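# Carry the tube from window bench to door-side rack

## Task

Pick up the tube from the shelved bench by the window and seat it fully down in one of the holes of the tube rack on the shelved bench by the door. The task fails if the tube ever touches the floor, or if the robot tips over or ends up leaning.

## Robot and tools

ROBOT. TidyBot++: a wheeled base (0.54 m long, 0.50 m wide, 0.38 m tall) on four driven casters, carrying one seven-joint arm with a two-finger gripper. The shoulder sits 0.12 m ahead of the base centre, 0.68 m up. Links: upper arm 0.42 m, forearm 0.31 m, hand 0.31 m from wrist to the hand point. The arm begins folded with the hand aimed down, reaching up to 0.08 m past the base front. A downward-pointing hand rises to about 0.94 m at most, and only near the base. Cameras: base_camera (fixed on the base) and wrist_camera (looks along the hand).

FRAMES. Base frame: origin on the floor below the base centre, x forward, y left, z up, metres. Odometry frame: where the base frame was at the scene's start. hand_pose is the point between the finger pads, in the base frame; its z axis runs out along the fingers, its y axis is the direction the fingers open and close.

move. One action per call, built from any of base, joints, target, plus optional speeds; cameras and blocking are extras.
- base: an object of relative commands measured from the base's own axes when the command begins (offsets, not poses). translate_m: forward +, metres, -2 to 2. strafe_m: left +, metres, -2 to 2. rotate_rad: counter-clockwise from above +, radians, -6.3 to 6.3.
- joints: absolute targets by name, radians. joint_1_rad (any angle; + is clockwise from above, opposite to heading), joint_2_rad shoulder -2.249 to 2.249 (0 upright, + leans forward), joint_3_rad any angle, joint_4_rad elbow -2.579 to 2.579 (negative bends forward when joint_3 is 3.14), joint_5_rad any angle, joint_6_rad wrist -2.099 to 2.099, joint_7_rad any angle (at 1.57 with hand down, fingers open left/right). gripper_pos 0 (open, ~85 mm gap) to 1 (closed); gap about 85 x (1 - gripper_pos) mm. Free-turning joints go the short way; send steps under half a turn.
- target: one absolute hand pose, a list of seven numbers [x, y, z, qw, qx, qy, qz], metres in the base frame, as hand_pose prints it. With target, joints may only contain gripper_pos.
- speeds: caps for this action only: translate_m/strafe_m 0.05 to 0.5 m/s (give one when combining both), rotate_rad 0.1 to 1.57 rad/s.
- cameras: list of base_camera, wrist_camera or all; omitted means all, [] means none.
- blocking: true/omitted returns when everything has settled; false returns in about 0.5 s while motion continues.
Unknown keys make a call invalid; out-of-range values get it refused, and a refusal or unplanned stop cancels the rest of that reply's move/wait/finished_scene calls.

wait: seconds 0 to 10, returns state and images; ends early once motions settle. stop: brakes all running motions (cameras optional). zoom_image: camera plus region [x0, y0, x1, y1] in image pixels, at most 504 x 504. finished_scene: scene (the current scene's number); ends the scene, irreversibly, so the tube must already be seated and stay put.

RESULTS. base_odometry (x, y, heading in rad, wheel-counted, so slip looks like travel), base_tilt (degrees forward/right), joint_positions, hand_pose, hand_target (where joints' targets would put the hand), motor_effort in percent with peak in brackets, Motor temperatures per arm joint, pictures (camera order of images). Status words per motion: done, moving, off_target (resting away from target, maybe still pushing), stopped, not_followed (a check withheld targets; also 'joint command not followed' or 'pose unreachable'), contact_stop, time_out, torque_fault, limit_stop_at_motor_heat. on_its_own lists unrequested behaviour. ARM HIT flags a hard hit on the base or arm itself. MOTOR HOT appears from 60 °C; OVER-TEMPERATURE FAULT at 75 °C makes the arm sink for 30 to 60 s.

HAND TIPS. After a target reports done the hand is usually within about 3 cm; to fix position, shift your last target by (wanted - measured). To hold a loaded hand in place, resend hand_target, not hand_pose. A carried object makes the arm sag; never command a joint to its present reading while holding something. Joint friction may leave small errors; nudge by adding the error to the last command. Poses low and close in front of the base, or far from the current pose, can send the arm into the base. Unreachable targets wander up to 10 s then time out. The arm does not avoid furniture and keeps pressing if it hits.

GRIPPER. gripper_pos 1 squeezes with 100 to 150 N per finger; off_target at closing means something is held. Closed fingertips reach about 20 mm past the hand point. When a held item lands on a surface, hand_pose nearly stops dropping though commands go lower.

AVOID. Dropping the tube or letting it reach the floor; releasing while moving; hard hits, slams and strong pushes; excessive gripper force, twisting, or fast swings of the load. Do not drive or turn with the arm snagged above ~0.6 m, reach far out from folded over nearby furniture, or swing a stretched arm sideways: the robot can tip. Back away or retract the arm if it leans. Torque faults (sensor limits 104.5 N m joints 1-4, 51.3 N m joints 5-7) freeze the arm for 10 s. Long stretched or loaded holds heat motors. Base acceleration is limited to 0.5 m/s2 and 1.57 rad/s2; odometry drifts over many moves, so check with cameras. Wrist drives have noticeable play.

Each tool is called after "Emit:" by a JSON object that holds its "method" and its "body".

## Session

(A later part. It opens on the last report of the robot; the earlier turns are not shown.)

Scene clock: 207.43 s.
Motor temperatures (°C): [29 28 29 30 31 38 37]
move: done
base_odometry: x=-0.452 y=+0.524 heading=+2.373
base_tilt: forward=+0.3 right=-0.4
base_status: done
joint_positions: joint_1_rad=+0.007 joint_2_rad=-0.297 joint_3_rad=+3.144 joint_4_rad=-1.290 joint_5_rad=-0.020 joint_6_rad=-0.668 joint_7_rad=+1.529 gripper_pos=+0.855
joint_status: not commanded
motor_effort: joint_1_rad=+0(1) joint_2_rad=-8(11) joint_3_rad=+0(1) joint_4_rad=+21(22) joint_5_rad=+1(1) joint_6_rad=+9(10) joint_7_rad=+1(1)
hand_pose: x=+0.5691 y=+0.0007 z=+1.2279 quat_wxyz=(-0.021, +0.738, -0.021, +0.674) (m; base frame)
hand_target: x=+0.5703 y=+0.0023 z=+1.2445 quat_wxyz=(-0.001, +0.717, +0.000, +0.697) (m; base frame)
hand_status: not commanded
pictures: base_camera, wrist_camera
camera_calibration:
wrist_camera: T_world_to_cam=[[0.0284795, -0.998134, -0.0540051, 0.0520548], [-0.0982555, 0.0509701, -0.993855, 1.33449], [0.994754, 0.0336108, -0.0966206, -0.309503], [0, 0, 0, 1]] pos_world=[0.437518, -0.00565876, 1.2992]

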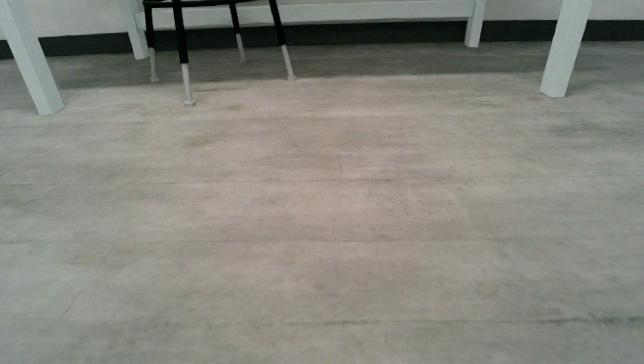

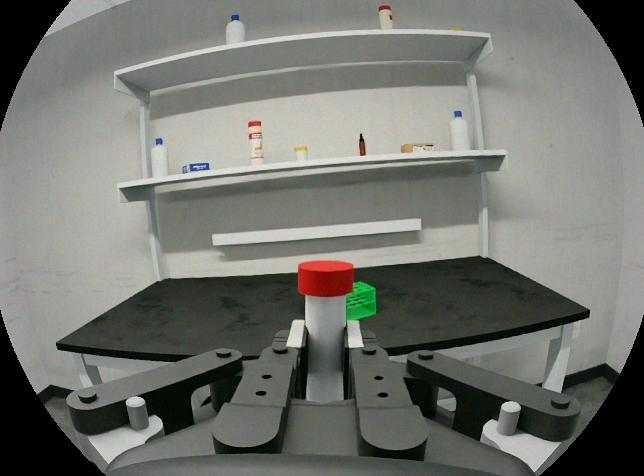

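Emit:
{"method": "move", "body": {"base": {"translate_m": 0.5}, "speeds": {"translate_m": 0.3}, "joints": {"joint_1_rad": -0.2, "joint_6_rad": -0.9}}}

Emit:
{"method": "zoom_image", "body": {"camera": "wrist_camera", "region": [340, 200, 540, 350]}}

Scene clock: 232.07 s.
Motor temperatures (°C): [29 28 29 30 31 39 37]
move: done
base_odometry: x=-0.812 y=+0.871 heading=+2.373
base_tilt: forward=+0.3 right=-0.4
base_status: done
joint_positions: joint_1_rad=-0.188 joint_2_rad=-0.297 joint_3_rad=+3.144 joint_4_rad=-1.292 joint_5_rad=-0.020 joint_6_rad=-0.824 joint_7_rad=+1.529 gripper_pos=+0.855
joint_status: all done
motor_effort: joint_1_rad=+0(2) joint_2_rad=-8(12) joint_3_rad=+0(1) joint_4_rad=+21(21) joint_5_rad=+0(1) joint_6_rad=+8(10) joint_7_rad=+1(2)
hand_pose: x=+0.5526 y=+0.0871 z=+1.1788 quat_wxyz=(-0.080, +0.787, +0.055, +0.609) (m; base frame)
hand_target: x=+0.5446 y=+0.0886 z=+1.1530 quat_wxyz=(-0.059, +0.809, +0.082, +0.579) (m; base frame)
hand_status: not commanded
pictures: base_camera, wrist_camera
camera_calibration:
wrist_camera: T_world_to_cam=[[0.215306, -0.974841, -0.0576863, 0.0352956], [-0.258458, 0.0000808781, -0.966023, 1.33988], [0.941723, 0.2229, -0.251938, -0.104856], [0, 0, 0, 1]] pos_world=[0.437447, 0.0576716, 1.26997]

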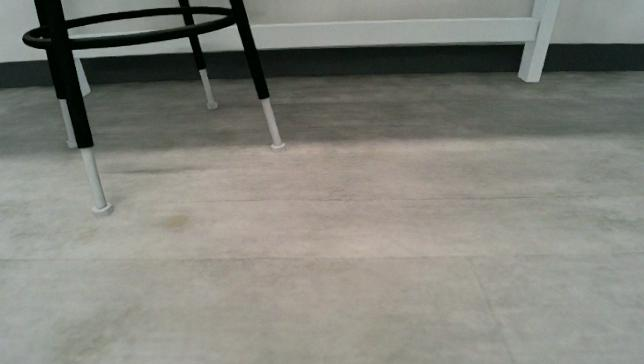

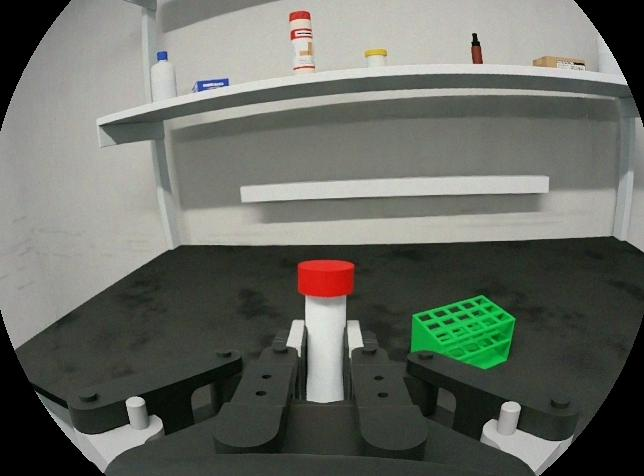

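Scaled by 2.520.

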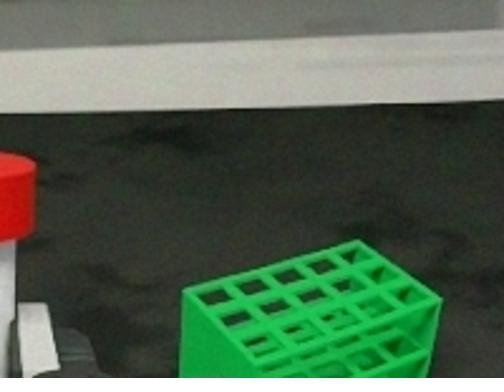

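Emit:
{"method": "move", "body": {"base": {"translate_m": 0.1}, "speeds": {"translate_m": 0.2}, "joints": {"joint_1_rad": -0.2, "joint_6_rad": -1.3, "joint_7_rad": 1.64}}}

Emit:
{"method": "zoom_image", "body": {"camera": "wrist_camera", "region": [360, 120, 600, 300]}}

Scene clock: 270.07 s.
Motor temperatures (°C): [29 28 28 30 31 38 37]
move: done
base_odometry: x=-0.884 y=+0.941 heading=+2.373
base_tilt: forward=+0.4 right=-0.4
base_status: done
joint_positions: joint_1_rad=-0.188 joint_2_rad=-0.297 joint_3_rad=+3.144 joint_4_rad=-1.297 joint_5_rad=-0.020 joint_6_rad=-1.224 joint_7_rad=+1.599 gripper_pos=+0.855
joint_status: all done
motor_effort: joint_1_rad=+0(2) joint_2_rad=-6(11) joint_3_rad=+0(1) joint_4_rad=+20(21) joint_5_rad=+0(1) joint_6_rad=+6(10) joint_7_rad=+1(2)
hand_pose: x=+0.4996 y=+0.0786 z=+1.0650 quat_wxyz=(-0.045, +0.891, +0.096, +0.441) (m; base frame)
hand_target: x=+0.4835 y=+0.0760 z=+1.0462 quat_wxyz=(-0.027, +0.904, +0.123, +0.408) (m; base frame)
hand_status: not commanded
pictures: base_camera, wrist_camera
camera_calibration:
wrist_camera: T_world_to_cam=[[0.240083, -0.970726, -0.00710978, -0.034731], [-0.59725, -0.141932, -0.789397, 1.20858], [0.765279, 0.193768, -0.613842, 0.394104], [0, 0, 0, 1]] pos_world=[0.428565, 0.0614581, 1.19572]

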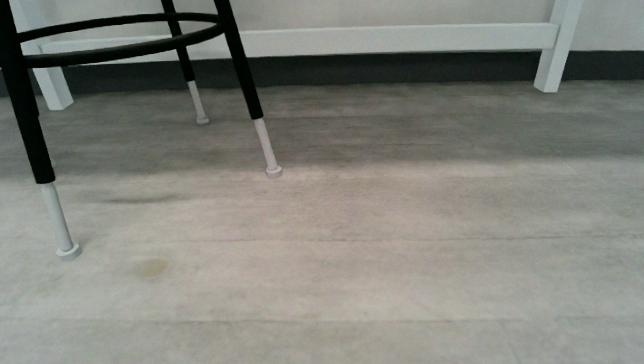

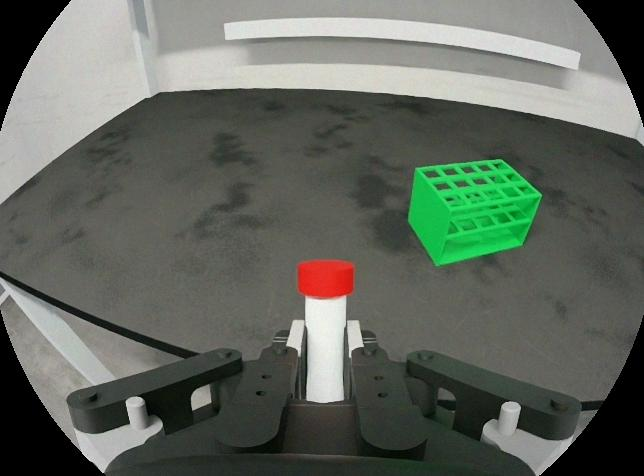

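Scaled by 2.100.

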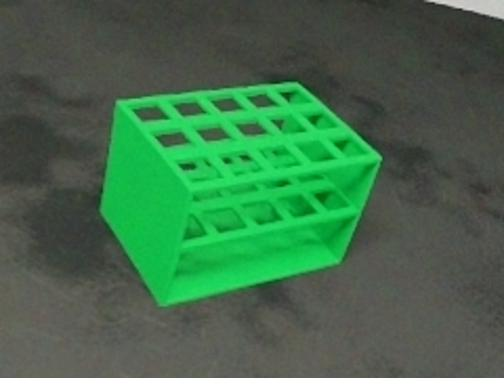

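Emit:
{"method": "move", "body": {"joints": {"joint_1_rad": -0.01, "joint_2_rad": -0.325, "joint_4_rad": -1.86, "joint_6_rad": 0.005, "joint_7_rad": 1.64}}}

Scene clock: 313.57 s.
Motor temperatures (°C): [29 28 28 30 31 38 37]
move: done
base_odometry: x=-0.884 y=+0.941 heading=+2.373
base_tilt: forward=+0.3 right=-0.4
base_status: not commanded
joint_positions: joint_1_rad=-0.024 joint_2_rad=-0.311 joint_3_rad=+3.144 joint_4_rad=-1.845 joint_5_rad=-0.020 joint_6_rad=-0.069 joint_7_rad=+1.599 gripper_pos=+0.855
joint_status: all done
motor_effort: joint_1_rad=+0(1) joint_2_rad=-9(11) joint_3_rad=+0(1) joint_4_rad=+23(24) joint_5_rad=+0(1) joint_6_rad=+9(10) joint_7_rad=+1(2)
hand_pose: x=+0.6154 y=+0.0122 z=+1.0840 quat_wxyz=(-0.006, +0.718, +0.011, +0.696) (m; base frame)
hand_target: x=+0.6098 y=+0.0072 z=+1.1045 quat_wxyz=(+0.021, +0.692, +0.028, +0.721) (m; base frame)
hand_status: not commanded
pictures: base_camera, wrist_camera
camera_calibration:
wrist_camera: T_world_to_cam=[[0.0534033, -0.99847, 0.0143165, -0.0348822], [-0.0401432, -0.016472, -0.999058, 1.16624], [0.997766, 0.0527783, -0.0409614, -0.432245], [0, 0, 0, 1]] pos_world=[0.479959, 0.00719458, 1.14793]

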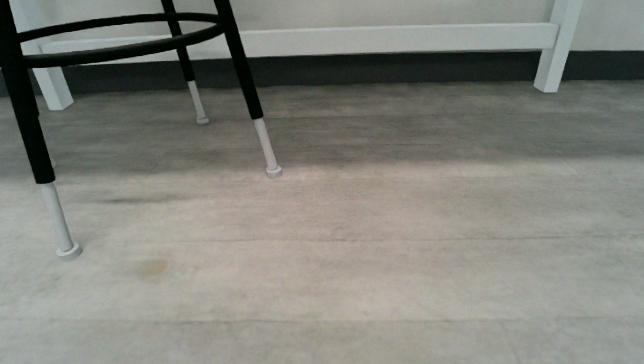

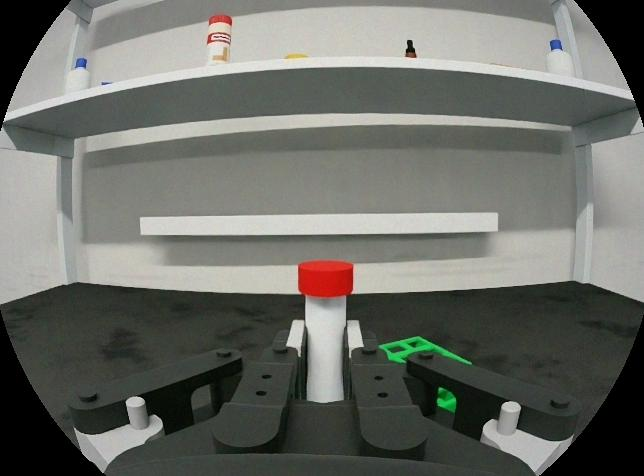

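Emit:
{"method": "zoom_image", "body": {"camera": "wrist_camera", "region": [270, 300, 500, 430]}}

Scaled by 2.191.

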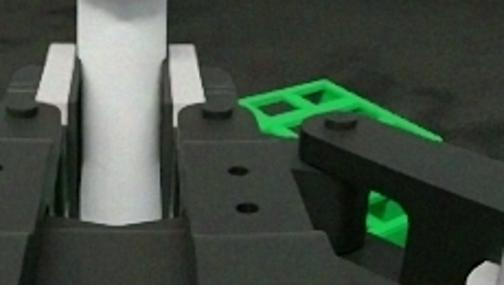

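Emit:
{"method": "move", "body": {"base": {"translate_m": 0.151, "strafe_m": -0.045}, "speeds": {"translate_m": 0.1}}}

Emit:
{"method": "zoom_image", "body": {"camera": "wrist_camera", "region": [170, 300, 500, 476]}}

Scene clock: 327.37 s.
Motor temperatures (°C): [29 28 28 30 31 38 37]
move: done
base_odometry: x=-0.961 y=+1.078 heading=+2.373
base_tilt: forward=+0.3 right=-0.4
base_status: done
joint_positions: joint_1_rad=-0.023 joint_2_rad=-0.321 joint_3_rad=+3.144 joint_4_rad=-1.845 joint_5_rad=-0.020 joint_6_rad=-0.065 joint_7_rad=+1.599 gripper_pos=+0.855
joint_status: not commanded
motor_effort: joint_1_rad=+0(1) joint_2_rad=-9(12) joint_3_rad=+0(1) joint_4_rad=+23(24) joint_5_rad=+0(1) joint_6_rad=+8(10) joint_7_rad=+1(1)
hand_pose: x=+0.6114 y=+0.0118 z=+1.0899 quat_wxyz=(-0.005, +0.714, +0.010, +0.701) (m; base frame)
hand_target: x=+0.6098 y=+0.0072 z=+1.1045 quat_wxyz=(+0.021, +0.692, +0.028, +0.721) (m; base frame)
hand_status: not commanded
pictures: base_camera, wrist_camera
camera_calibration:
wrist_camera: T_world_to_cam=[[0.0524963, -0.99851, 0.0148655, -0.0351802], [-0.0264513, -0.0162711, -0.999518, 1.16403], [0.998271, 0.0520777, -0.0272661, -0.443247], [0, 0, 0, 1]] pos_world=[0.475117, 0.00689557, 1.1519]

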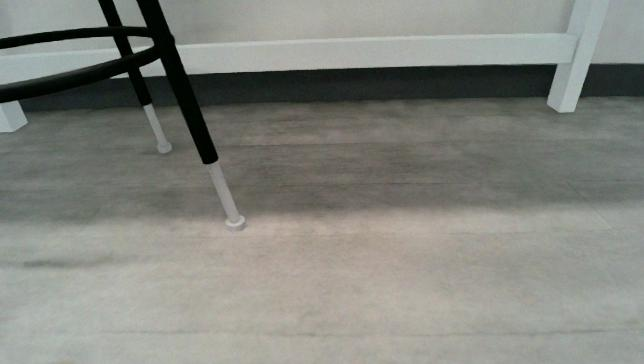

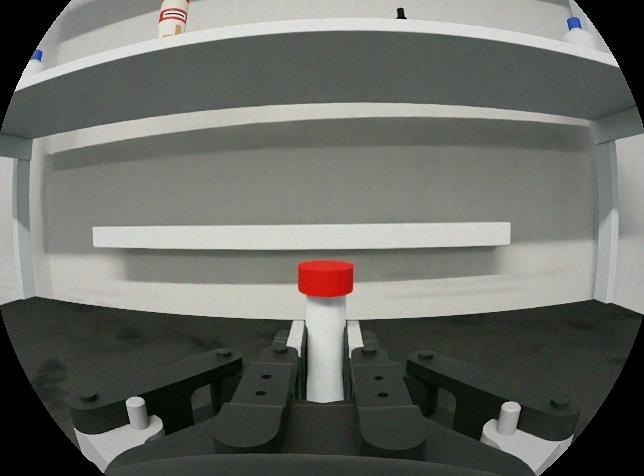

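Scaled by 1.527.

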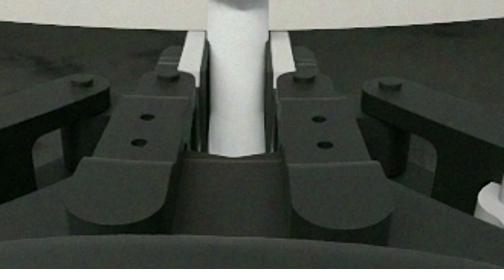

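Emit:
{"method": "move", "body": {"joints": {"joint_2_rad": -0.315, "joint_4_rad": -1.935, "joint_6_rad": 0.08}, "cameras": ["wrist_camera"]}}

Scene clock: 337.60 s.
Motor temperatures (°C): [29 28 28 30 31 39 37]
move: done
base_odometry: x=-0.961 y=+1.078 heading=+2.373
base_tilt: forward=+0.3 right=-0.4
base_status: not commanded
joint_positions: joint_1_rad=-0.023 joint_2_rad=-0.321 joint_3_rad=+3.144 joint_4_rad=-1.922 joint_5_rad=-0.020 joint_6_rad=+0.009 joint_7_rad=+1.599 gripper_pos=+0.855
joint_status: all done
motor_effort: joint_1_rad=+0(0) joint_2_rad=-9(10) joint_3_rad=+0(0) joint_4_rad=+23(24) joint_5_rad=+1(1) joint_6_rad=+9(10) joint_7_rad=+1(1)
hand_pose: x=+0.6116 y=+0.0111 z=+1.0647 quat_wxyz=(-0.005, +0.715, +0.010, +0.699) (m; base frame)
hand_target: x=+0.6137 y=+0.0073 z=+1.0760 quat_wxyz=(+0.021, +0.696, +0.028, +0.718) (m; base frame)
hand_status: not commanded
pictures: wrist_camera
camera_calibration:
wrist_camera: T_world_to_cam=[[0.0506508, -0.998606, 0.0148409, -0.0343235], [-0.0298779, -0.0163684, -0.99942, 1.14087], [0.998269, 0.0501779, -0.0306654, -0.440463], [0, 0, 0, 1]] pos_world=[0.475526, 0.00650016, 1.12721]

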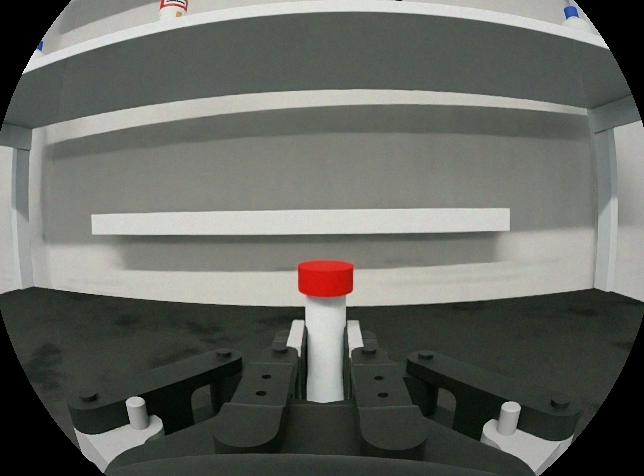

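Emit:
{"method": "move", "body": {"joints": {"joint_2_rad": -0.302, "joint_4_rad": -1.985, "joint_6_rad": 0.13}, "cameras": ["wrist_camera"]}}

Scene clock: 341.63 s.
Motor temperatures (°C): [29 28 28 30 31 39 37]
move: done
base_odometry: x=-0.961 y=+1.078 heading=+2.373
base_tilt: forward=+0.3 right=-0.4
base_status: not commanded
joint_positions: joint_1_rad=-0.023 joint_2_rad=-0.314 joint_3_rad=+3.144 joint_4_rad=-1.973 joint_5_rad=-0.020 joint_6_rad=+0.061 joint_7_rad=+1.599 gripper_pos=+0.855
joint_status: all done
motor_effort: joint_1_rad=+0(0) joint_2_rad=-9(11) joint_3_rad=+0(0) joint_4_rad=+23(25) joint_5_rad=+0(1) joint_6_rad=+9(10) joint_7_rad=+1(1)
hand_pose: x=+0.6133 y=+0.0108 z=+1.0459 quat_wxyz=(-0.004, +0.717, +0.009, +0.697) (m; base frame)
hand_target: x=+0.6174 y=+0.0073 z=+1.0539 quat_wxyz=(+0.021, +0.700, +0.028, +0.713) (m; base frame)
hand_status: not commanded
pictures: wrist_camera
camera_calibration:
wrist_camera: T_world_to_cam=[[0.0496338, -0.998659, 0.0147142, -0.0336311], [-0.0349966, -0.0164623, -0.999252, 1.12501], [0.998154, 0.0490817, -0.0357667, -0.437407], [0, 0, 0, 1]] pos_world=[0.47764, 0.00640293, 1.10902]

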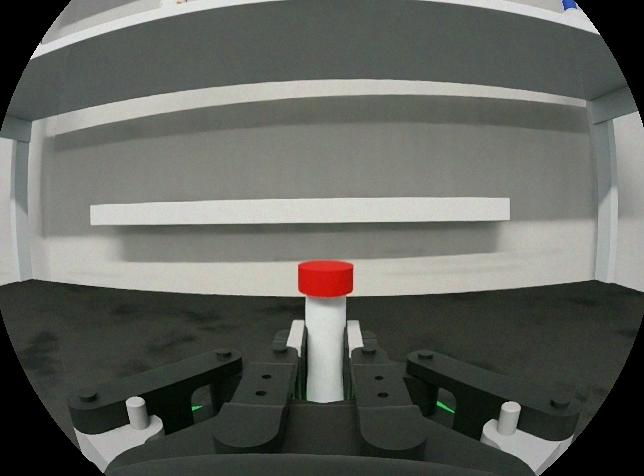

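Emit:
{"method": "zoom_image", "body": {"camera": "wrist_camera", "region": [150, 330, 480, 450]}}

Emit:
{"method": "move", "body": {"joints": {"joint_2_rad": -0.299, "joint_4_rad": -2.04, "joint_6_rad": 0.185}, "cameras": ["wrist_camera"]}}

Scaled by 1.527.

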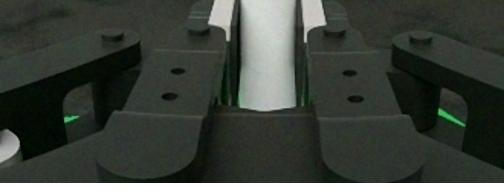

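Scene clock: 345.60 s.
Motor temperatures (°C): [29 28 28 30 31 39 37]
move: done
base_odometry: x=-0.961 y=+1.078 heading=+2.373
base_tilt: forward=+0.4 right=-0.4
base_status: not commanded
joint_positions: joint_1_rad=-0.023 joint_2_rad=-0.311 joint_3_rad=+3.144 joint_4_rad=-2.029 joint_5_rad=-0.020 joint_6_rad=+0.116 joint_7_rad=+1.599 gripper_pos=+0.855
joint_status: all done
motor_effort: joint_1_rad=+0(1) joint_2_rad=-9(11) joint_3_rad=+0(0) joint_4_rad=+23(25) joint_5_rad=+0(1) joint_6_rad=+8(10) joint_7_rad=+1(1)
hand_pose: x=+0.6123 y=+0.0105 z=+1.0266 quat_wxyz=(-0.004, +0.718, +0.009, +0.696) (m; base frame)
hand_target: x=+0.6161 y=+0.0073 z=+1.0353 quat_wxyz=(+0.021, +0.701, +0.028, +0.712) (m; base frame)
hand_status: not commanded
pictures: wrist_camera
camera_calibration:
wrist_camera: T_world_to_cam=[[0.0486011, -0.998709, 0.0147571, -0.0330628], [-0.0390078, -0.0166611, -0.9991, 1.10805], [0.998056, 0.0479817, -0.0397672, -0.432763], [0, 0, 0, 1]] pos_world=[0.476752, 0.00620601, 1.09033]

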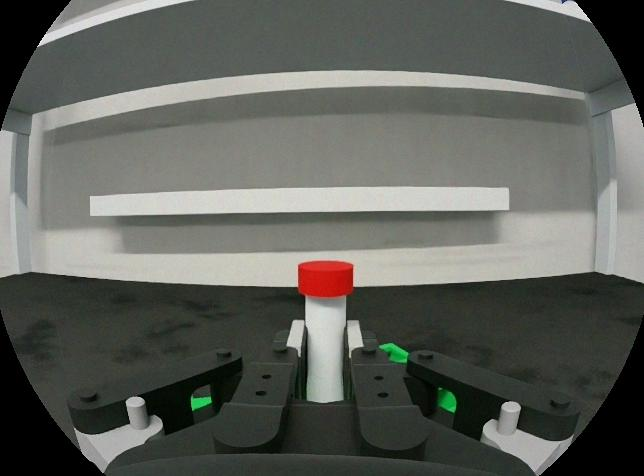

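Emit:
{"method": "move", "body": {"joints": {"joint_2_rad": -0.296, "joint_4_rad": -2.075, "joint_6_rad": 0.22}, "cameras": ["wrist_camera"]}}

Emit:
{"method": "zoom_image", "body": {"camera": "wrist_camera", "region": [170, 250, 500, 430]}}

Scene clock: 350.80 s.
Motor temperatures (°C): [29 28 28 30 31 39 37]
move: done
base_odometry: x=-0.961 y=+1.078 heading=+2.373
base_tilt: forward=+0.3 right=-0.4
base_status: not commanded
joint_positions: joint_1_rad=-0.023 joint_2_rad=-0.309 joint_3_rad=+3.144 joint_4_rad=-2.063 joint_5_rad=-0.020 joint_6_rad=+0.153 joint_7_rad=+1.599 gripper_pos=+0.855
joint_status: all done
motor_effort: joint_1_rad=+0(0) joint_2_rad=-10(10) joint_3_rad=+0(0) joint_4_rad=+23(24) joint_5_rad=+0(1) joint_6_rad=+9(10) joint_7_rad=+1(1)
hand_pose: x=+0.6111 y=+0.0102 z=+1.0161 quat_wxyz=(-0.003, +0.718, +0.009, +0.696) (m; base frame)
hand_target: x=+0.6150 y=+0.0072 z=+1.0229 quat_wxyz=(+0.021, +0.702, +0.029, +0.711) (m; base frame)
hand_status: not commanded
pictures: wrist_camera
camera_calibration:
wrist_camera: T_world_to_cam=[[0.0477958, -0.998744, 0.0150245, -0.0329493], [-0.0382104, -0.0168588, -0.999127, 1.09696], [0.998126, 0.04718, -0.0389682, -0.43287], [0, 0, 0, 1]] pos_world=[0.475548, 0.00600841, 1.07963]

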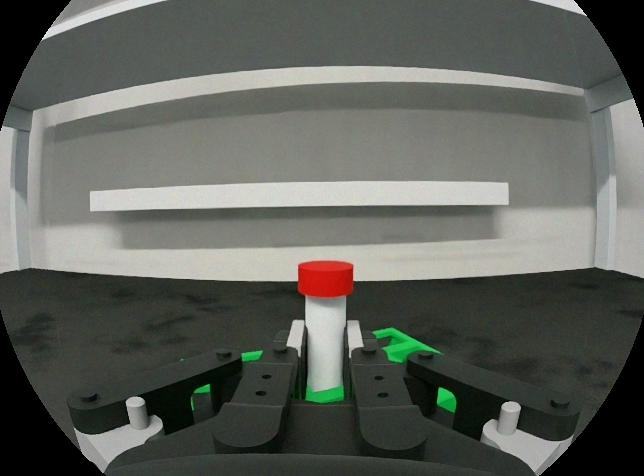

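Scaled by 1.527.

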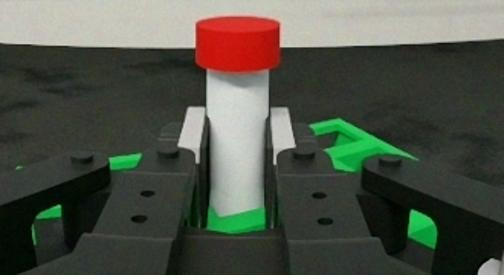

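Emit:
{"method": "move", "body": {"joints": {"joint_2_rad": -0.294, "joint_4_rad": -2.088, "joint_6_rad": 0.235}, "cameras": []}}

Emit:
{"method": "move", "body": {"joints": {"gripper_pos": 0.835}, "cameras": ["wrist_camera"]}}

Scene clock: 359.30 s.
Motor temperatures (°C): [29 28 28 30 31 39 37]
move: done
base_odometry: x=-0.961 y=+1.078 heading=+2.373
base_tilt: forward=+0.3 right=-0.4
base_status: not commanded
joint_positions: joint_1_rad=-0.023 joint_2_rad=-0.309 joint_3_rad=+3.144 joint_4_rad=-2.075 joint_5_rad=-0.020 joint_6_rad=+0.168 joint_7_rad=+1.599 gripper_pos=+0.855
joint_status: all done
motor_effort: joint_1_rad=+0(0) joint_2_rad=-9(10) joint_3_rad=+0(0) joint_4_rad=+23(25) joint_5_rad=+0(1) joint_6_rad=+9(10) joint_7_rad=+1(1)
hand_pose: x=+0.6106 y=+0.0101 z=+1.0134 quat_wxyz=(-0.003, +0.717, +0.009, +0.697) (m; base frame)
hand_target: x=+0.6148 y=+0.0072 z=+1.0186 quat_wxyz=(+0.021, +0.702, +0.029, +0.711) (m; base frame)
hand_status: not commanded
pictures: none
No camera images: "cameras" was empty.

Scene clock: 359.83 s.
Motor temperatures (°C): [29 28 28 30 31 39 37]
move: done
base_odometry: x=-0.961 y=+1.078 heading=+2.373
base_tilt: forward=+0.3 right=-0.4
base_status: not commanded
joint_positions: joint_1_rad=-0.023 joint_2_rad=-0.309 joint_3_rad=+3.144 joint_4_rad=-2.075 joint_5_rad=-0.020 joint_6_rad=+0.168 joint_7_rad=+1.599 gripper_pos=+0.834
joint_status: all done
motor_effort: joint_1_rad=+1(1) joint_2_rad=-10(10) joint_3_rad=+0(0) joint_4_rad=+23(23) joint_5_rad=+1(1) joint_6_rad=+9(9) joint_7_rad=+1(1)
hand_pose: x=+0.6106 y=+0.0101 z=+1.0134 quat_wxyz=(-0.003, +0.717, +0.009, +0.697) (m; base frame)
hand_target: x=+0.6148 y=+0.0072 z=+1.0186 quat_wxyz=(+0.021, +0.702, +0.029, +0.711) (m; base frame)
hand_status: not commanded
pictures: wrist_camera
camera_calibration:
wrist_camera: T_world_to_cam=[[0.0474469, -0.99876, 0.0150868, -0.0327696], [-0.0351178, -0.0167624, -0.999243, 1.09248], [0.998256, 0.0468811, -0.0358695, -0.435678], [0, 0, 0, 1]] pos_world=[0.474839, 0.0060088, 1.07652]

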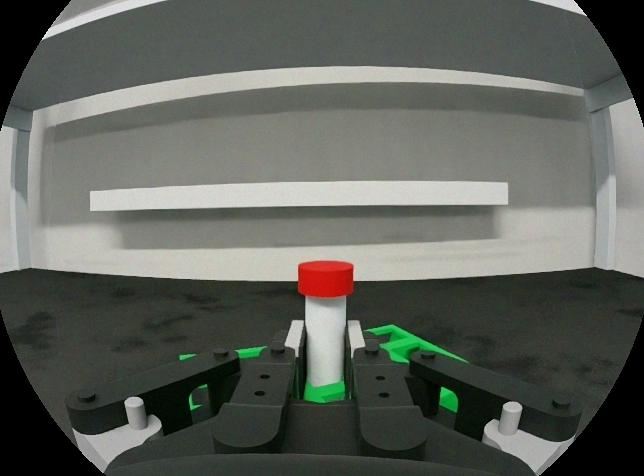

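Emit:
{"method": "move", "body": {"joints": {"gripper_pos": 0.8}, "cameras": ["wrist_camera"]}}

Scene clock: 362.07 s.
Motor temperatures (°C): [29 28 28 30 31 39 37]
move: done
base_odometry: x=-0.961 y=+1.078 heading=+2.373
base_tilt: forward=+0.3 right=-0.4
base_status: not commanded
joint_positions: joint_1_rad=-0.023 joint_2_rad=-0.309 joint_3_rad=+3.144 joint_4_rad=-2.075 joint_5_rad=-0.020 joint_6_rad=+0.168 joint_7_rad=+1.599 gripper_pos=+0.800
joint_status: all done
motor_effort: joint_1_rad=+0(0) joint_2_rad=-10(10) joint_3_rad=+0(0) joint_4_rad=+23(24) joint_5_rad=+0(1) joint_6_rad=+9(9) joint_7_rad=+1(1)
hand_pose: x=+0.6107 y=+0.0101 z=+1.0133 quat_wxyz=(-0.003, +0.717, +0.009, +0.697) (m; base frame)
hand_target: x=+0.6148 y=+0.0072 z=+1.0186 quat_wxyz=(+0.021, +0.702, +0.029, +0.711) (m; base frame)
hand_status: not commanded
pictures: wrist_camera
camera_calibration:
wrist_camera: T_world_to_cam=[[0.0474468, -0.99876, 0.015083, -0.0327702], [-0.0351179, -0.0167586, -0.999243, 1.09249], [0.998256, 0.0468811, -0.0358695, -0.435778], [0, 0, 0, 1]] pos_world=[0.474939, 0.00600879, 1.07652]

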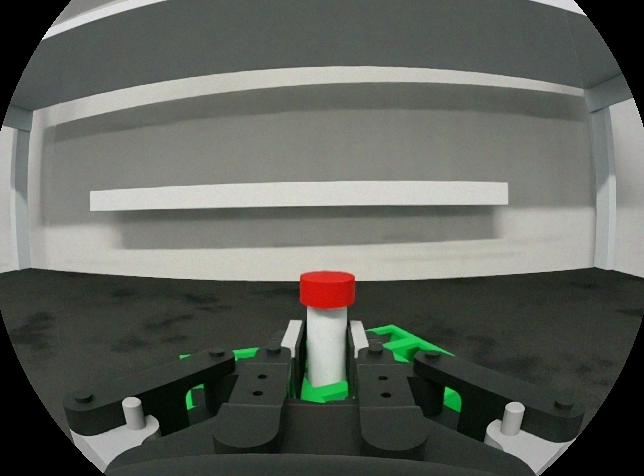

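Emit:
{"method": "move", "body": {"joints": {"gripper_pos": 0.6}, "cameras": ["wrist_camera"]}}

Emit:
{"method": "zoom_image", "body": {"camera": "wrist_camera", "region": [170, 250, 500, 430]}}

Scene clock: 366.67 s.
Motor temperatures (°C): [29 28 28 30 31 39 37]
move: done
base_odometry: x=-0.961 y=+1.078 heading=+2.373
base_tilt: forward=+0.3 right=-0.4
base_status: not commanded
joint_positions: joint_1_rad=-0.023 joint_2_rad=-0.309 joint_3_rad=+3.144 joint_4_rad=-2.075 joint_5_rad=-0.020 joint_6_rad=+0.168 joint_7_rad=+1.599 gripper_pos=+0.600
joint_status: all done
motor_effort: joint_1_rad=+0(0) joint_2_rad=-9(10) joint_3_rad=+0(0) joint_4_rad=+23(23) joint_5_rad=+1(1) joint_6_rad=+8(10) joint_7_rad=+2(2)
hand_pose: x=+0.6107 y=+0.0101 z=+1.0133 quat_wxyz=(-0.003, +0.717, +0.009, +0.697) (m; base frame)
hand_target: x=+0.6148 y=+0.0072 z=+1.0186 quat_wxyz=(+0.021, +0.702, +0.029, +0.711) (m; base frame)
hand_status: not commanded
pictures: wrist_camera
camera_calibration:
wrist_camera: T_world_to_cam=[[0.0474468, -0.99876, 0.015083, -0.0327702], [-0.0351179, -0.0167586, -0.999243, 1.09249], [0.998256, 0.0468811, -0.0358695, -0.435778], [0, 0, 0, 1]] pos_world=[0.474939, 0.00600879, 1.07652]

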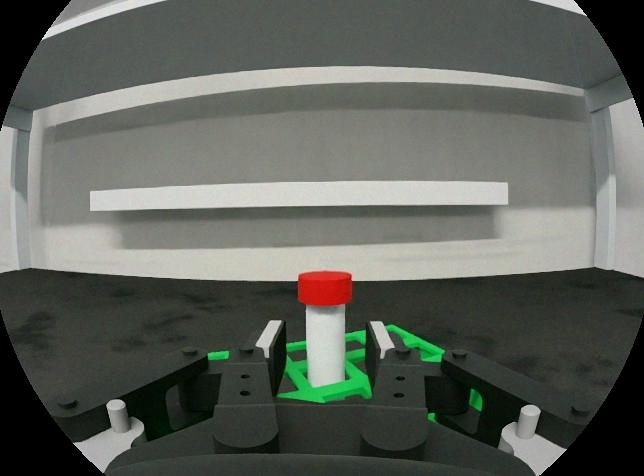

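Scaled by 1.527.

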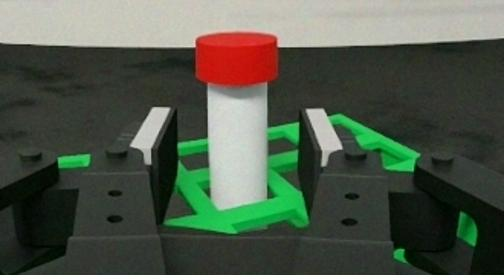

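Emit:
{"method": "move", "body": {"joints": {"gripper_pos": 0.4}, "cameras": []}}

Emit:
{"method": "move", "body": {"joints": {"joint_2_rad": -0.315, "joint_4_rad": -1.83, "joint_6_rad": -0.025}, "cameras": ["wrist_camera"]}}

Emit:
{"method": "zoom_image", "body": {"camera": "wrist_camera", "region": [170, 270, 500, 450]}}

Scene clock: 377.53 s.
Motor temperatures (°C): [29 28 28 30 31 39 37]
move: done
base_odometry: x=-0.961 y=+1.078 heading=+2.373
base_tilt: forward=+0.3 right=-0.3
base_status: not commanded
joint_positions: joint_1_rad=-0.023 joint_2_rad=-0.309 joint_3_rad=+3.144 joint_4_rad=-2.075 joint_5_rad=-0.020 joint_6_rad=+0.168 joint_7_rad=+1.599 gripper_pos=+0.400
joint_status: all done
motor_effort: joint_1_rad=+0(0) joint_2_rad=-9(10) joint_3_rad=+0(0) joint_4_rad=+23(23) joint_5_rad=+1(1) joint_6_rad=+9(10) joint_7_rad=+1(1)
hand_pose: x=+0.6107 y=+0.0101 z=+1.0133 quat_wxyz=(-0.003, +0.717, +0.009, +0.697) (m; base frame)
hand_target: x=+0.6148 y=+0.0072 z=+1.0186 quat_wxyz=(+0.021, +0.702, +0.029, +0.711) (m; base frame)
hand_status: not commanded
pictures: none
No camera images: "cameras" was empty.

Scene clock: 378.83 s.
Motor temperatures (°C): [29 28 28 30 31 39 37]
move: done
base_odometry: x=-0.961 y=+1.078 heading=+2.373
base_tilt: forward=+0.3 right=-0.5
base_status: not commanded
joint_positions: joint_1_rad=-0.023 joint_2_rad=-0.310 joint_3_rad=+3.144 joint_4_rad=-1.832 joint_5_rad=-0.020 joint_6_rad=+0.056 joint_7_rad=+1.599 gripper_pos=+0.400
joint_status: all done
motor_effort: joint_1_rad=+0(1) joint_2_rad=-9(11) joint_3_rad=+0(0) joint_4_rad=+22(25) joint_5_rad=+1(1) joint_6_rad=+8(10) joint_7_rad=+1(1)
hand_pose: x=+0.6143 y=+0.0108 z=+1.1301 quat_wxyz=(-0.005, +0.669, +0.009, +0.743) (m; base frame)
hand_target: x=+0.6136 y=+0.0073 z=+1.1090 quat_wxyz=(+0.021, +0.696, +0.028, +0.718) (m; base frame)
hand_status: not commanded
pictures: wrist_camera
camera_calibration:
wrist_camera: T_world_to_cam=[[0.0474375, -0.998703, 0.0184756, -0.0378867], [0.0957925, -0.0138627, -0.995305, 1.12442], [0.99427, 0.0489846, 0.0950107, -0.580705], [0, 0, 0, 1]] pos_world=[0.471464, 0.0061955, 1.17501]

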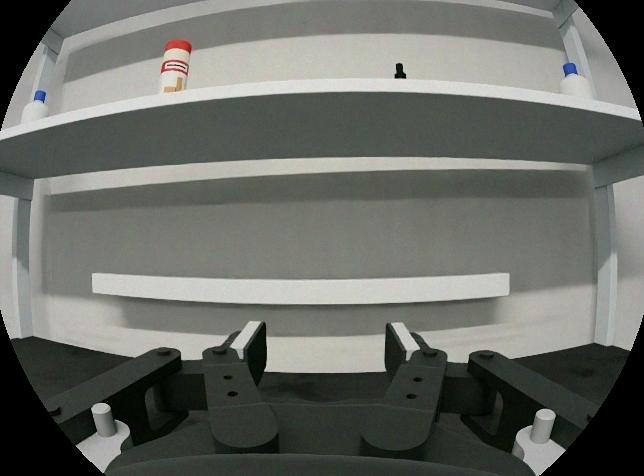

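Scaled by 1.527.

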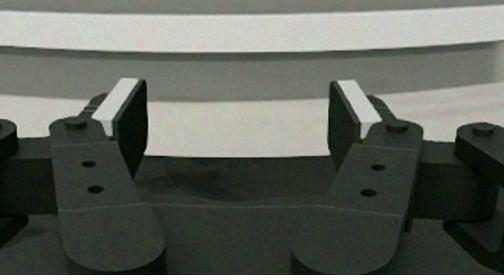

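Emit:
{"method": "move", "body": {"joints": {"gripper_pos": 1.0, "joint_6_rad": -0.12}, "cameras": []}}

Emit:
{"method": "move", "body": {"joints": {"joint_2_rad": -0.315, "joint_4_rad": -1.91, "joint_6_rad": 0.02}, "cameras": ["wrist_camera"]}}

Scene clock: 391.53 s.
Motor temperatures (°C): [29 28 28 31 31 39 37]
move: done
base_odometry: x=-0.961 y=+1.078 heading=+2.373
base_tilt: forward=+0.3 right=-0.4
base_status: not commanded
joint_positions: joint_1_rad=-0.023 joint_2_rad=-0.310 joint_3_rad=+3.144 joint_4_rad=-1.829 joint_5_rad=-0.020 joint_6_rad=-0.055 joint_7_rad=+1.599 gripper_pos=+0.999
joint_status: all done
motor_effort: joint_1_rad=+1(1) joint_2_rad=-9(12) joint_3_rad=+0(0) joint_4_rad=+23(25) joint_5_rad=+0(1) joint_6_rad=+9(10) joint_7_rad=+1(1)
hand_pose: x=+0.6157 y=+0.0116 z=+1.0981 quat_wxyz=(-0.005, +0.708, +0.010, +0.706) (m; base frame)
hand_target: x=+0.6131 y=+0.0073 z=+1.0794 quat_wxyz=(+0.020, +0.729, +0.030, +0.684) (m; base frame)
hand_status: not commanded
pictures: none
No camera images: "cameras" was empty.

Scene clock: 392.40 s.
Motor temperatures (°C): [29 28 28 31 31 39 37]
move: done
base_odometry: x=-0.961 y=+1.078 heading=+2.373
base_tilt: forward=+0.3 right=-0.4
base_status: not commanded
joint_positions: joint_1_rad=-0.023 joint_2_rad=-0.310 joint_3_rad=+3.144 joint_4_rad=-1.901 joint_5_rad=-0.020 joint_6_rad=-0.021 joint_7_rad=+1.599 gripper_pos=+0.999
joint_status: all done
motor_effort: joint_1_rad=+0(0) joint_2_rad=-10(11) joint_3_rad=+0(0) joint_4_rad=+23(25) joint_5_rad=+1(1) joint_6_rad=+9(10) joint_7_rad=+1(1)
hand_pose: x=+0.6158 y=+0.0114 z=+1.0638 quat_wxyz=(-0.005, +0.721, +0.010, +0.693) (m; base frame)
hand_target: x=+0.6141 y=+0.0073 z=+1.0729 quat_wxyz=(+0.021, +0.708, +0.029, +0.705) (m; base frame)
hand_status: not commanded
pictures: wrist_camera
camera_calibration:
wrist_camera: T_world_to_cam=[[0.0514415, -0.998572, 0.014381, -0.0342789], [-0.0482647, -0.0168691, -0.998692, 1.1506], [0.997509, 0.0506801, -0.0490635, -0.424643], [0, 0, 0, 1]] pos_world=[0.480882, 0.0067005, 1.12875]

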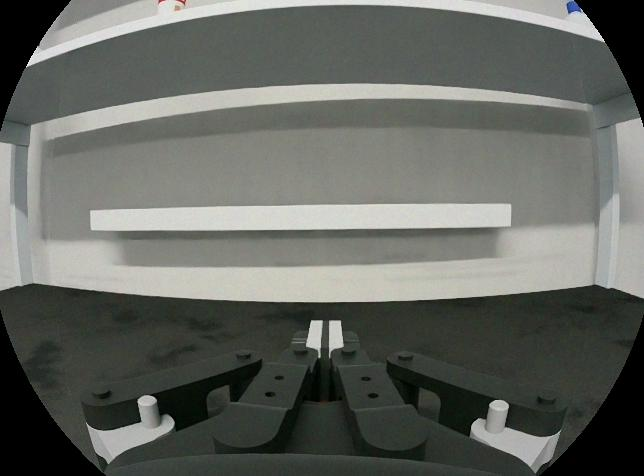

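Emit:
{"method": "move", "body": {"joints": {"joint_2_rad": -0.305, "joint_4_rad": -1.95, "joint_6_rad": 0.065}, "cameras": []}}

Emit:
{"method": "move", "body": {"joints": {"joint_2_rad": -0.302, "joint_4_rad": -1.985, "joint_6_rad": 0.1}, "cameras": ["wrist_camera"]}}

Scene clock: 395.87 s.
Motor temperatures (°C): [29 28 28 31 31 39 37]
move: done
base_odometry: x=-0.961 y=+1.078 heading=+2.373
base_tilt: forward=+0.4 right=-0.4
base_status: not commanded
joint_positions: joint_1_rad=-0.023 joint_2_rad=-0.310 joint_3_rad=+3.144 joint_4_rad=-1.930 joint_5_rad=-0.020 joint_6_rad=+0.015 joint_7_rad=+1.599 gripper_pos=+0.999
joint_status: all done
motor_effort: joint_1_rad=+0(0) joint_2_rad=-8(10) joint_3_rad=+0(0) joint_4_rad=+22(23) joint_5_rad=+1(1) joint_6_rad=+7(9) joint_7_rad=+1(1)
hand_pose: x=+0.6155 y=+0.0112 z=+1.0568 quat_wxyz=(-0.005, +0.719, +0.010, +0.695) (m; base frame)
hand_target: x=+0.6174 y=+0.0073 z=+1.0570 quat_wxyz=(+0.020, +0.710, +0.029, +0.704) (m; base frame)
hand_status: not commanded
pictures: none
No camera images: "cameras" was empty.

Scene clock: 396.53 s.
Motor temperatures (°C): [29 28 28 31 31 39 37]
move: done
base_odometry: x=-0.961 y=+1.078 heading=+2.373
base_tilt: forward=+0.3 right=-0.4
base_status: not commanded
joint_positions: joint_1_rad=-0.023 joint_2_rad=-0.310 joint_3_rad=+3.144 joint_4_rad=-1.951 joint_5_rad=-0.020 joint_6_rad=+0.056 joint_7_rad=+1.599 gripper_pos=+0.999
joint_status: all done
motor_effort: joint_1_rad=+0(0) joint_2_rad=-7(9) joint_3_rad=+0(0) joint_4_rad=+19(22) joint_5_rad=+0(1) joint_6_rad=+5(8) joint_7_rad=+1(1)
hand_pose: x=+0.6153 y=+0.0109 z=+1.0562 quat_wxyz=(-0.004, +0.712, +0.009, +0.702) (m; base frame)
hand_target: x=+0.6174 y=+0.0073 z=+1.0445 quat_wxyz=(+0.020, +0.711, +0.029, +0.702) (m; base frame)
hand_status: not commanded
pictures: wrist_camera
camera_calibration:
wrist_camera: T_world_to_cam=[[0.0495296, -0.998656, 0.0152721, -0.034384], [-0.0216893, -0.0163627, -0.999631, 1.12767], [0.998537, 0.04918, -0.0224706, -0.453202], [0, 0, 0, 1]] pos_world=[0.4787, 0.00640241, 1.11759]

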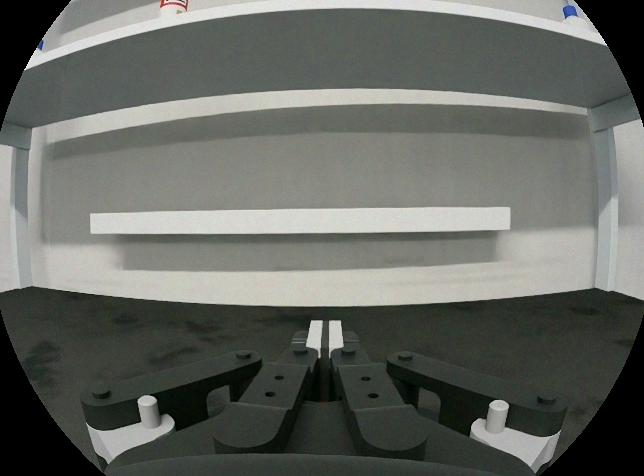

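Emit:
{"method": "move", "body": {"joints": {"joint_2_rad": -0.29, "joint_4_rad": -2.02, "joint_6_rad": 0.13}, "cameras": ["wrist_camera"]}}

Scene clock: 399.83 s.
Motor temperatures (°C): [29 28 28 31 31 39 37]
move: off_target
base_odometry: x=-0.961 y=+1.078 heading=+2.373
base_tilt: forward=+0.3 right=-0.4
base_status: not commanded
joint_positions: joint_1_rad=-0.023 joint_2_rad=-0.310 joint_3_rad=+3.144 joint_4_rad=-1.972 joint_5_rad=-0.020 joint_6_rad=+0.097 joint_7_rad=+1.599 gripper_pos=+0.999
joint_status: joint_4_rad off_target (ended at -1.972, target -2.020); the others done
motor_effort: joint_1_rad=+0(0) joint_2_rad=-5(7) joint_3_rad=+0(1) joint_4_rad=+16(21) joint_5_rad=+0(1) joint_6_rad=+3(6) joint_7_rad=+1(1)
hand_pose: x=+0.6148 y=+0.0106 z=+1.0558 quat_wxyz=(-0.004, +0.705, +0.009, +0.709) (m; base frame)
hand_target: x=+0.6202 y=+0.0073 z=+1.0261 quat_wxyz=(+0.020, +0.717, +0.029, +0.696) (m; base frame)
hand_status: not commanded
pictures: wrist_camera
camera_calibration:
wrist_camera: T_world_to_cam=[[0.0483162, -0.998705, 0.0159605, -0.0346355], [-0.00170288, -0.0160615, -0.99987, 1.11522], [0.998831, 0.0482827, -0.0024767, -0.473922], [0, 0, 0, 1]] pos_world=[0.47694, 0.00620356, 1.11445]

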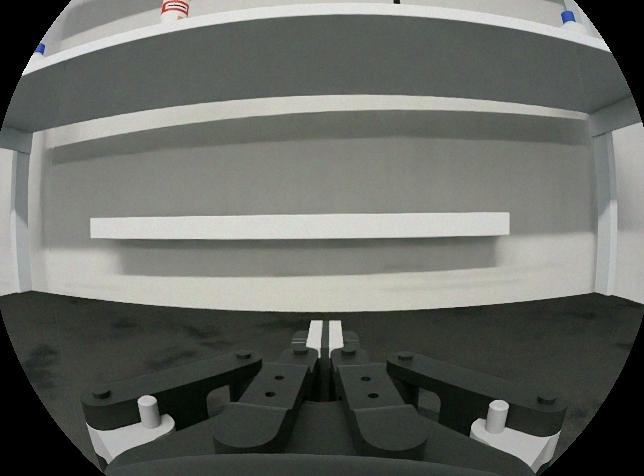

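Emit:
{"method": "move", "body": {"joints": {"joint_2_rad": -0.325, "joint_4_rad": -1.75, "joint_6_rad": -0.2}, "cameras": []}}

Emit:
{"method": "move", "body": {"base": {"translate_m": -0.15}, "speeds": {"translate_m": 0.2}, "joints": {"joint_6_rad": -0.9}, "cameras": ["wrist_camera"]}}

Emit:
{"method": "zoom_image", "body": {"camera": "wrist_camera", "region": [230, 170, 430, 320]}}

Scene clock: 406.20 s.
Motor temperatures (°C): [29 28 28 30 31 39 37]
move: done
base_odometry: x=-0.961 y=+1.078 heading=+2.373
base_tilt: forward=+0.3 right=-0.4
base_status: not commanded
joint_positions: joint_1_rad=-0.023 joint_2_rad=-0.319 joint_3_rad=+3.144 joint_4_rad=-1.751 joint_5_rad=-0.020 joint_6_rad=-0.119 joint_7_rad=+1.599 gripper_pos=+0.999
joint_status: all done
motor_effort: joint_1_rad=+0(0) joint_2_rad=-9(12) joint_3_rad=+0(0) joint_4_rad=+23(25) joint_5_rad=+0(1) joint_6_rad=+9(10) joint_7_rad=+1(1)
hand_pose: x=+0.6095 y=+0.0118 z=+1.1309 quat_wxyz=(-0.006, +0.700, +0.011, +0.714) (m; base frame)
hand_target: x=+0.6064 y=+0.0072 z=+1.1093 quat_wxyz=(+0.020, +0.725, +0.029, +0.687) (m; base frame)
hand_status: not commanded
pictures: none
No camera images: "cameras" was empty.

Scene clock: 407.70 s.
Motor temperatures (°C): [29 28 28 30 31 39 37]
move: done
base_odometry: x=-0.853 y=+0.974 heading=+2.373
base_tilt: forward=+0.3 right=-0.4
base_status: done
joint_positions: joint_1_rad=-0.021 joint_2_rad=-0.331 joint_3_rad=+3.143 joint_4_rad=-1.740 joint_5_rad=-0.020 joint_6_rad=-0.830 joint_7_rad=+1.599 gripper_pos=+0.999
joint_status: all done
motor_effort: joint_1_rad=+0(1) joint_2_rad=-7(12) joint_3_rad=+0(1) joint_4_rad=+21(24) joint_5_rad=+0(1) joint_6_rad=+7(10) joint_7_rad=+1(1)
hand_pose: x=+0.5366 y=+0.0140 z=+0.9376 quat_wxyz=(-0.008, +0.900, +0.018, +0.436) (m; base frame)
hand_target: x=+0.5225 y=+0.0061 z=+0.9131 quat_wxyz=(+0.012, +0.917, +0.037, +0.397) (m; base frame)
hand_status: not commanded
pictures: wrist_camera
camera_calibration:
wrist_camera: T_world_to_cam=[[0.0689904, -0.997564, -0.0102854, -0.0121169], [-0.624917, -0.0351774, -0.779898, 1.12545], [0.777637, 0.060233, -0.625822, 0.306646], [0, 0, 0, 1]] pos_world=[0.465692, 0.00903292, 1.06952]

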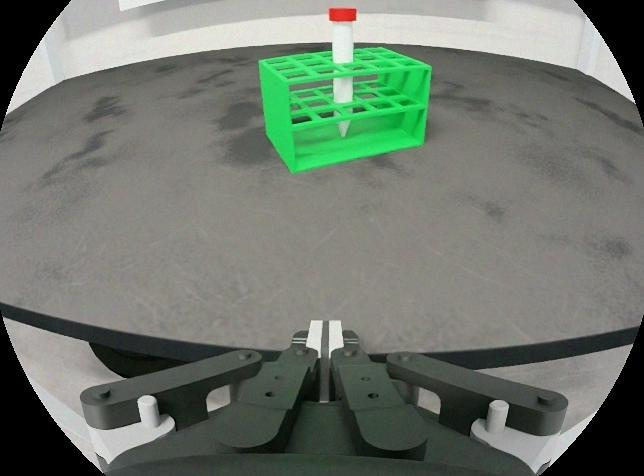

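Scaled by 2.520.

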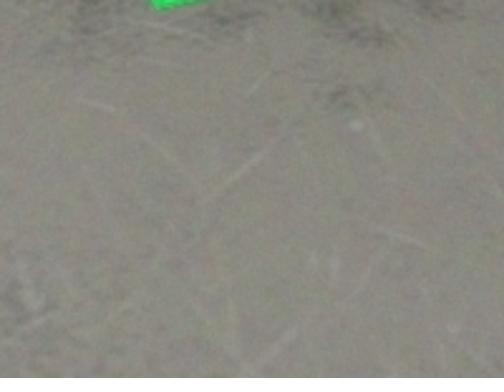

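Emit:
{"method": "zoom_image", "body": {"camera": "wrist_camera", "region": [240, 0, 450, 180]}}

Scaled by 2.400.

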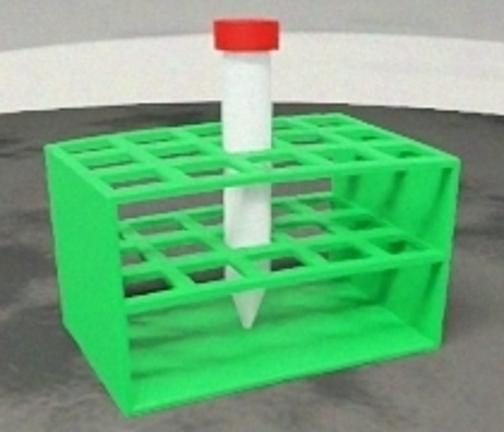

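Emit:
{"method": "finished_scene", "body": {"scene": 1}}

The scene is finished: the task was done.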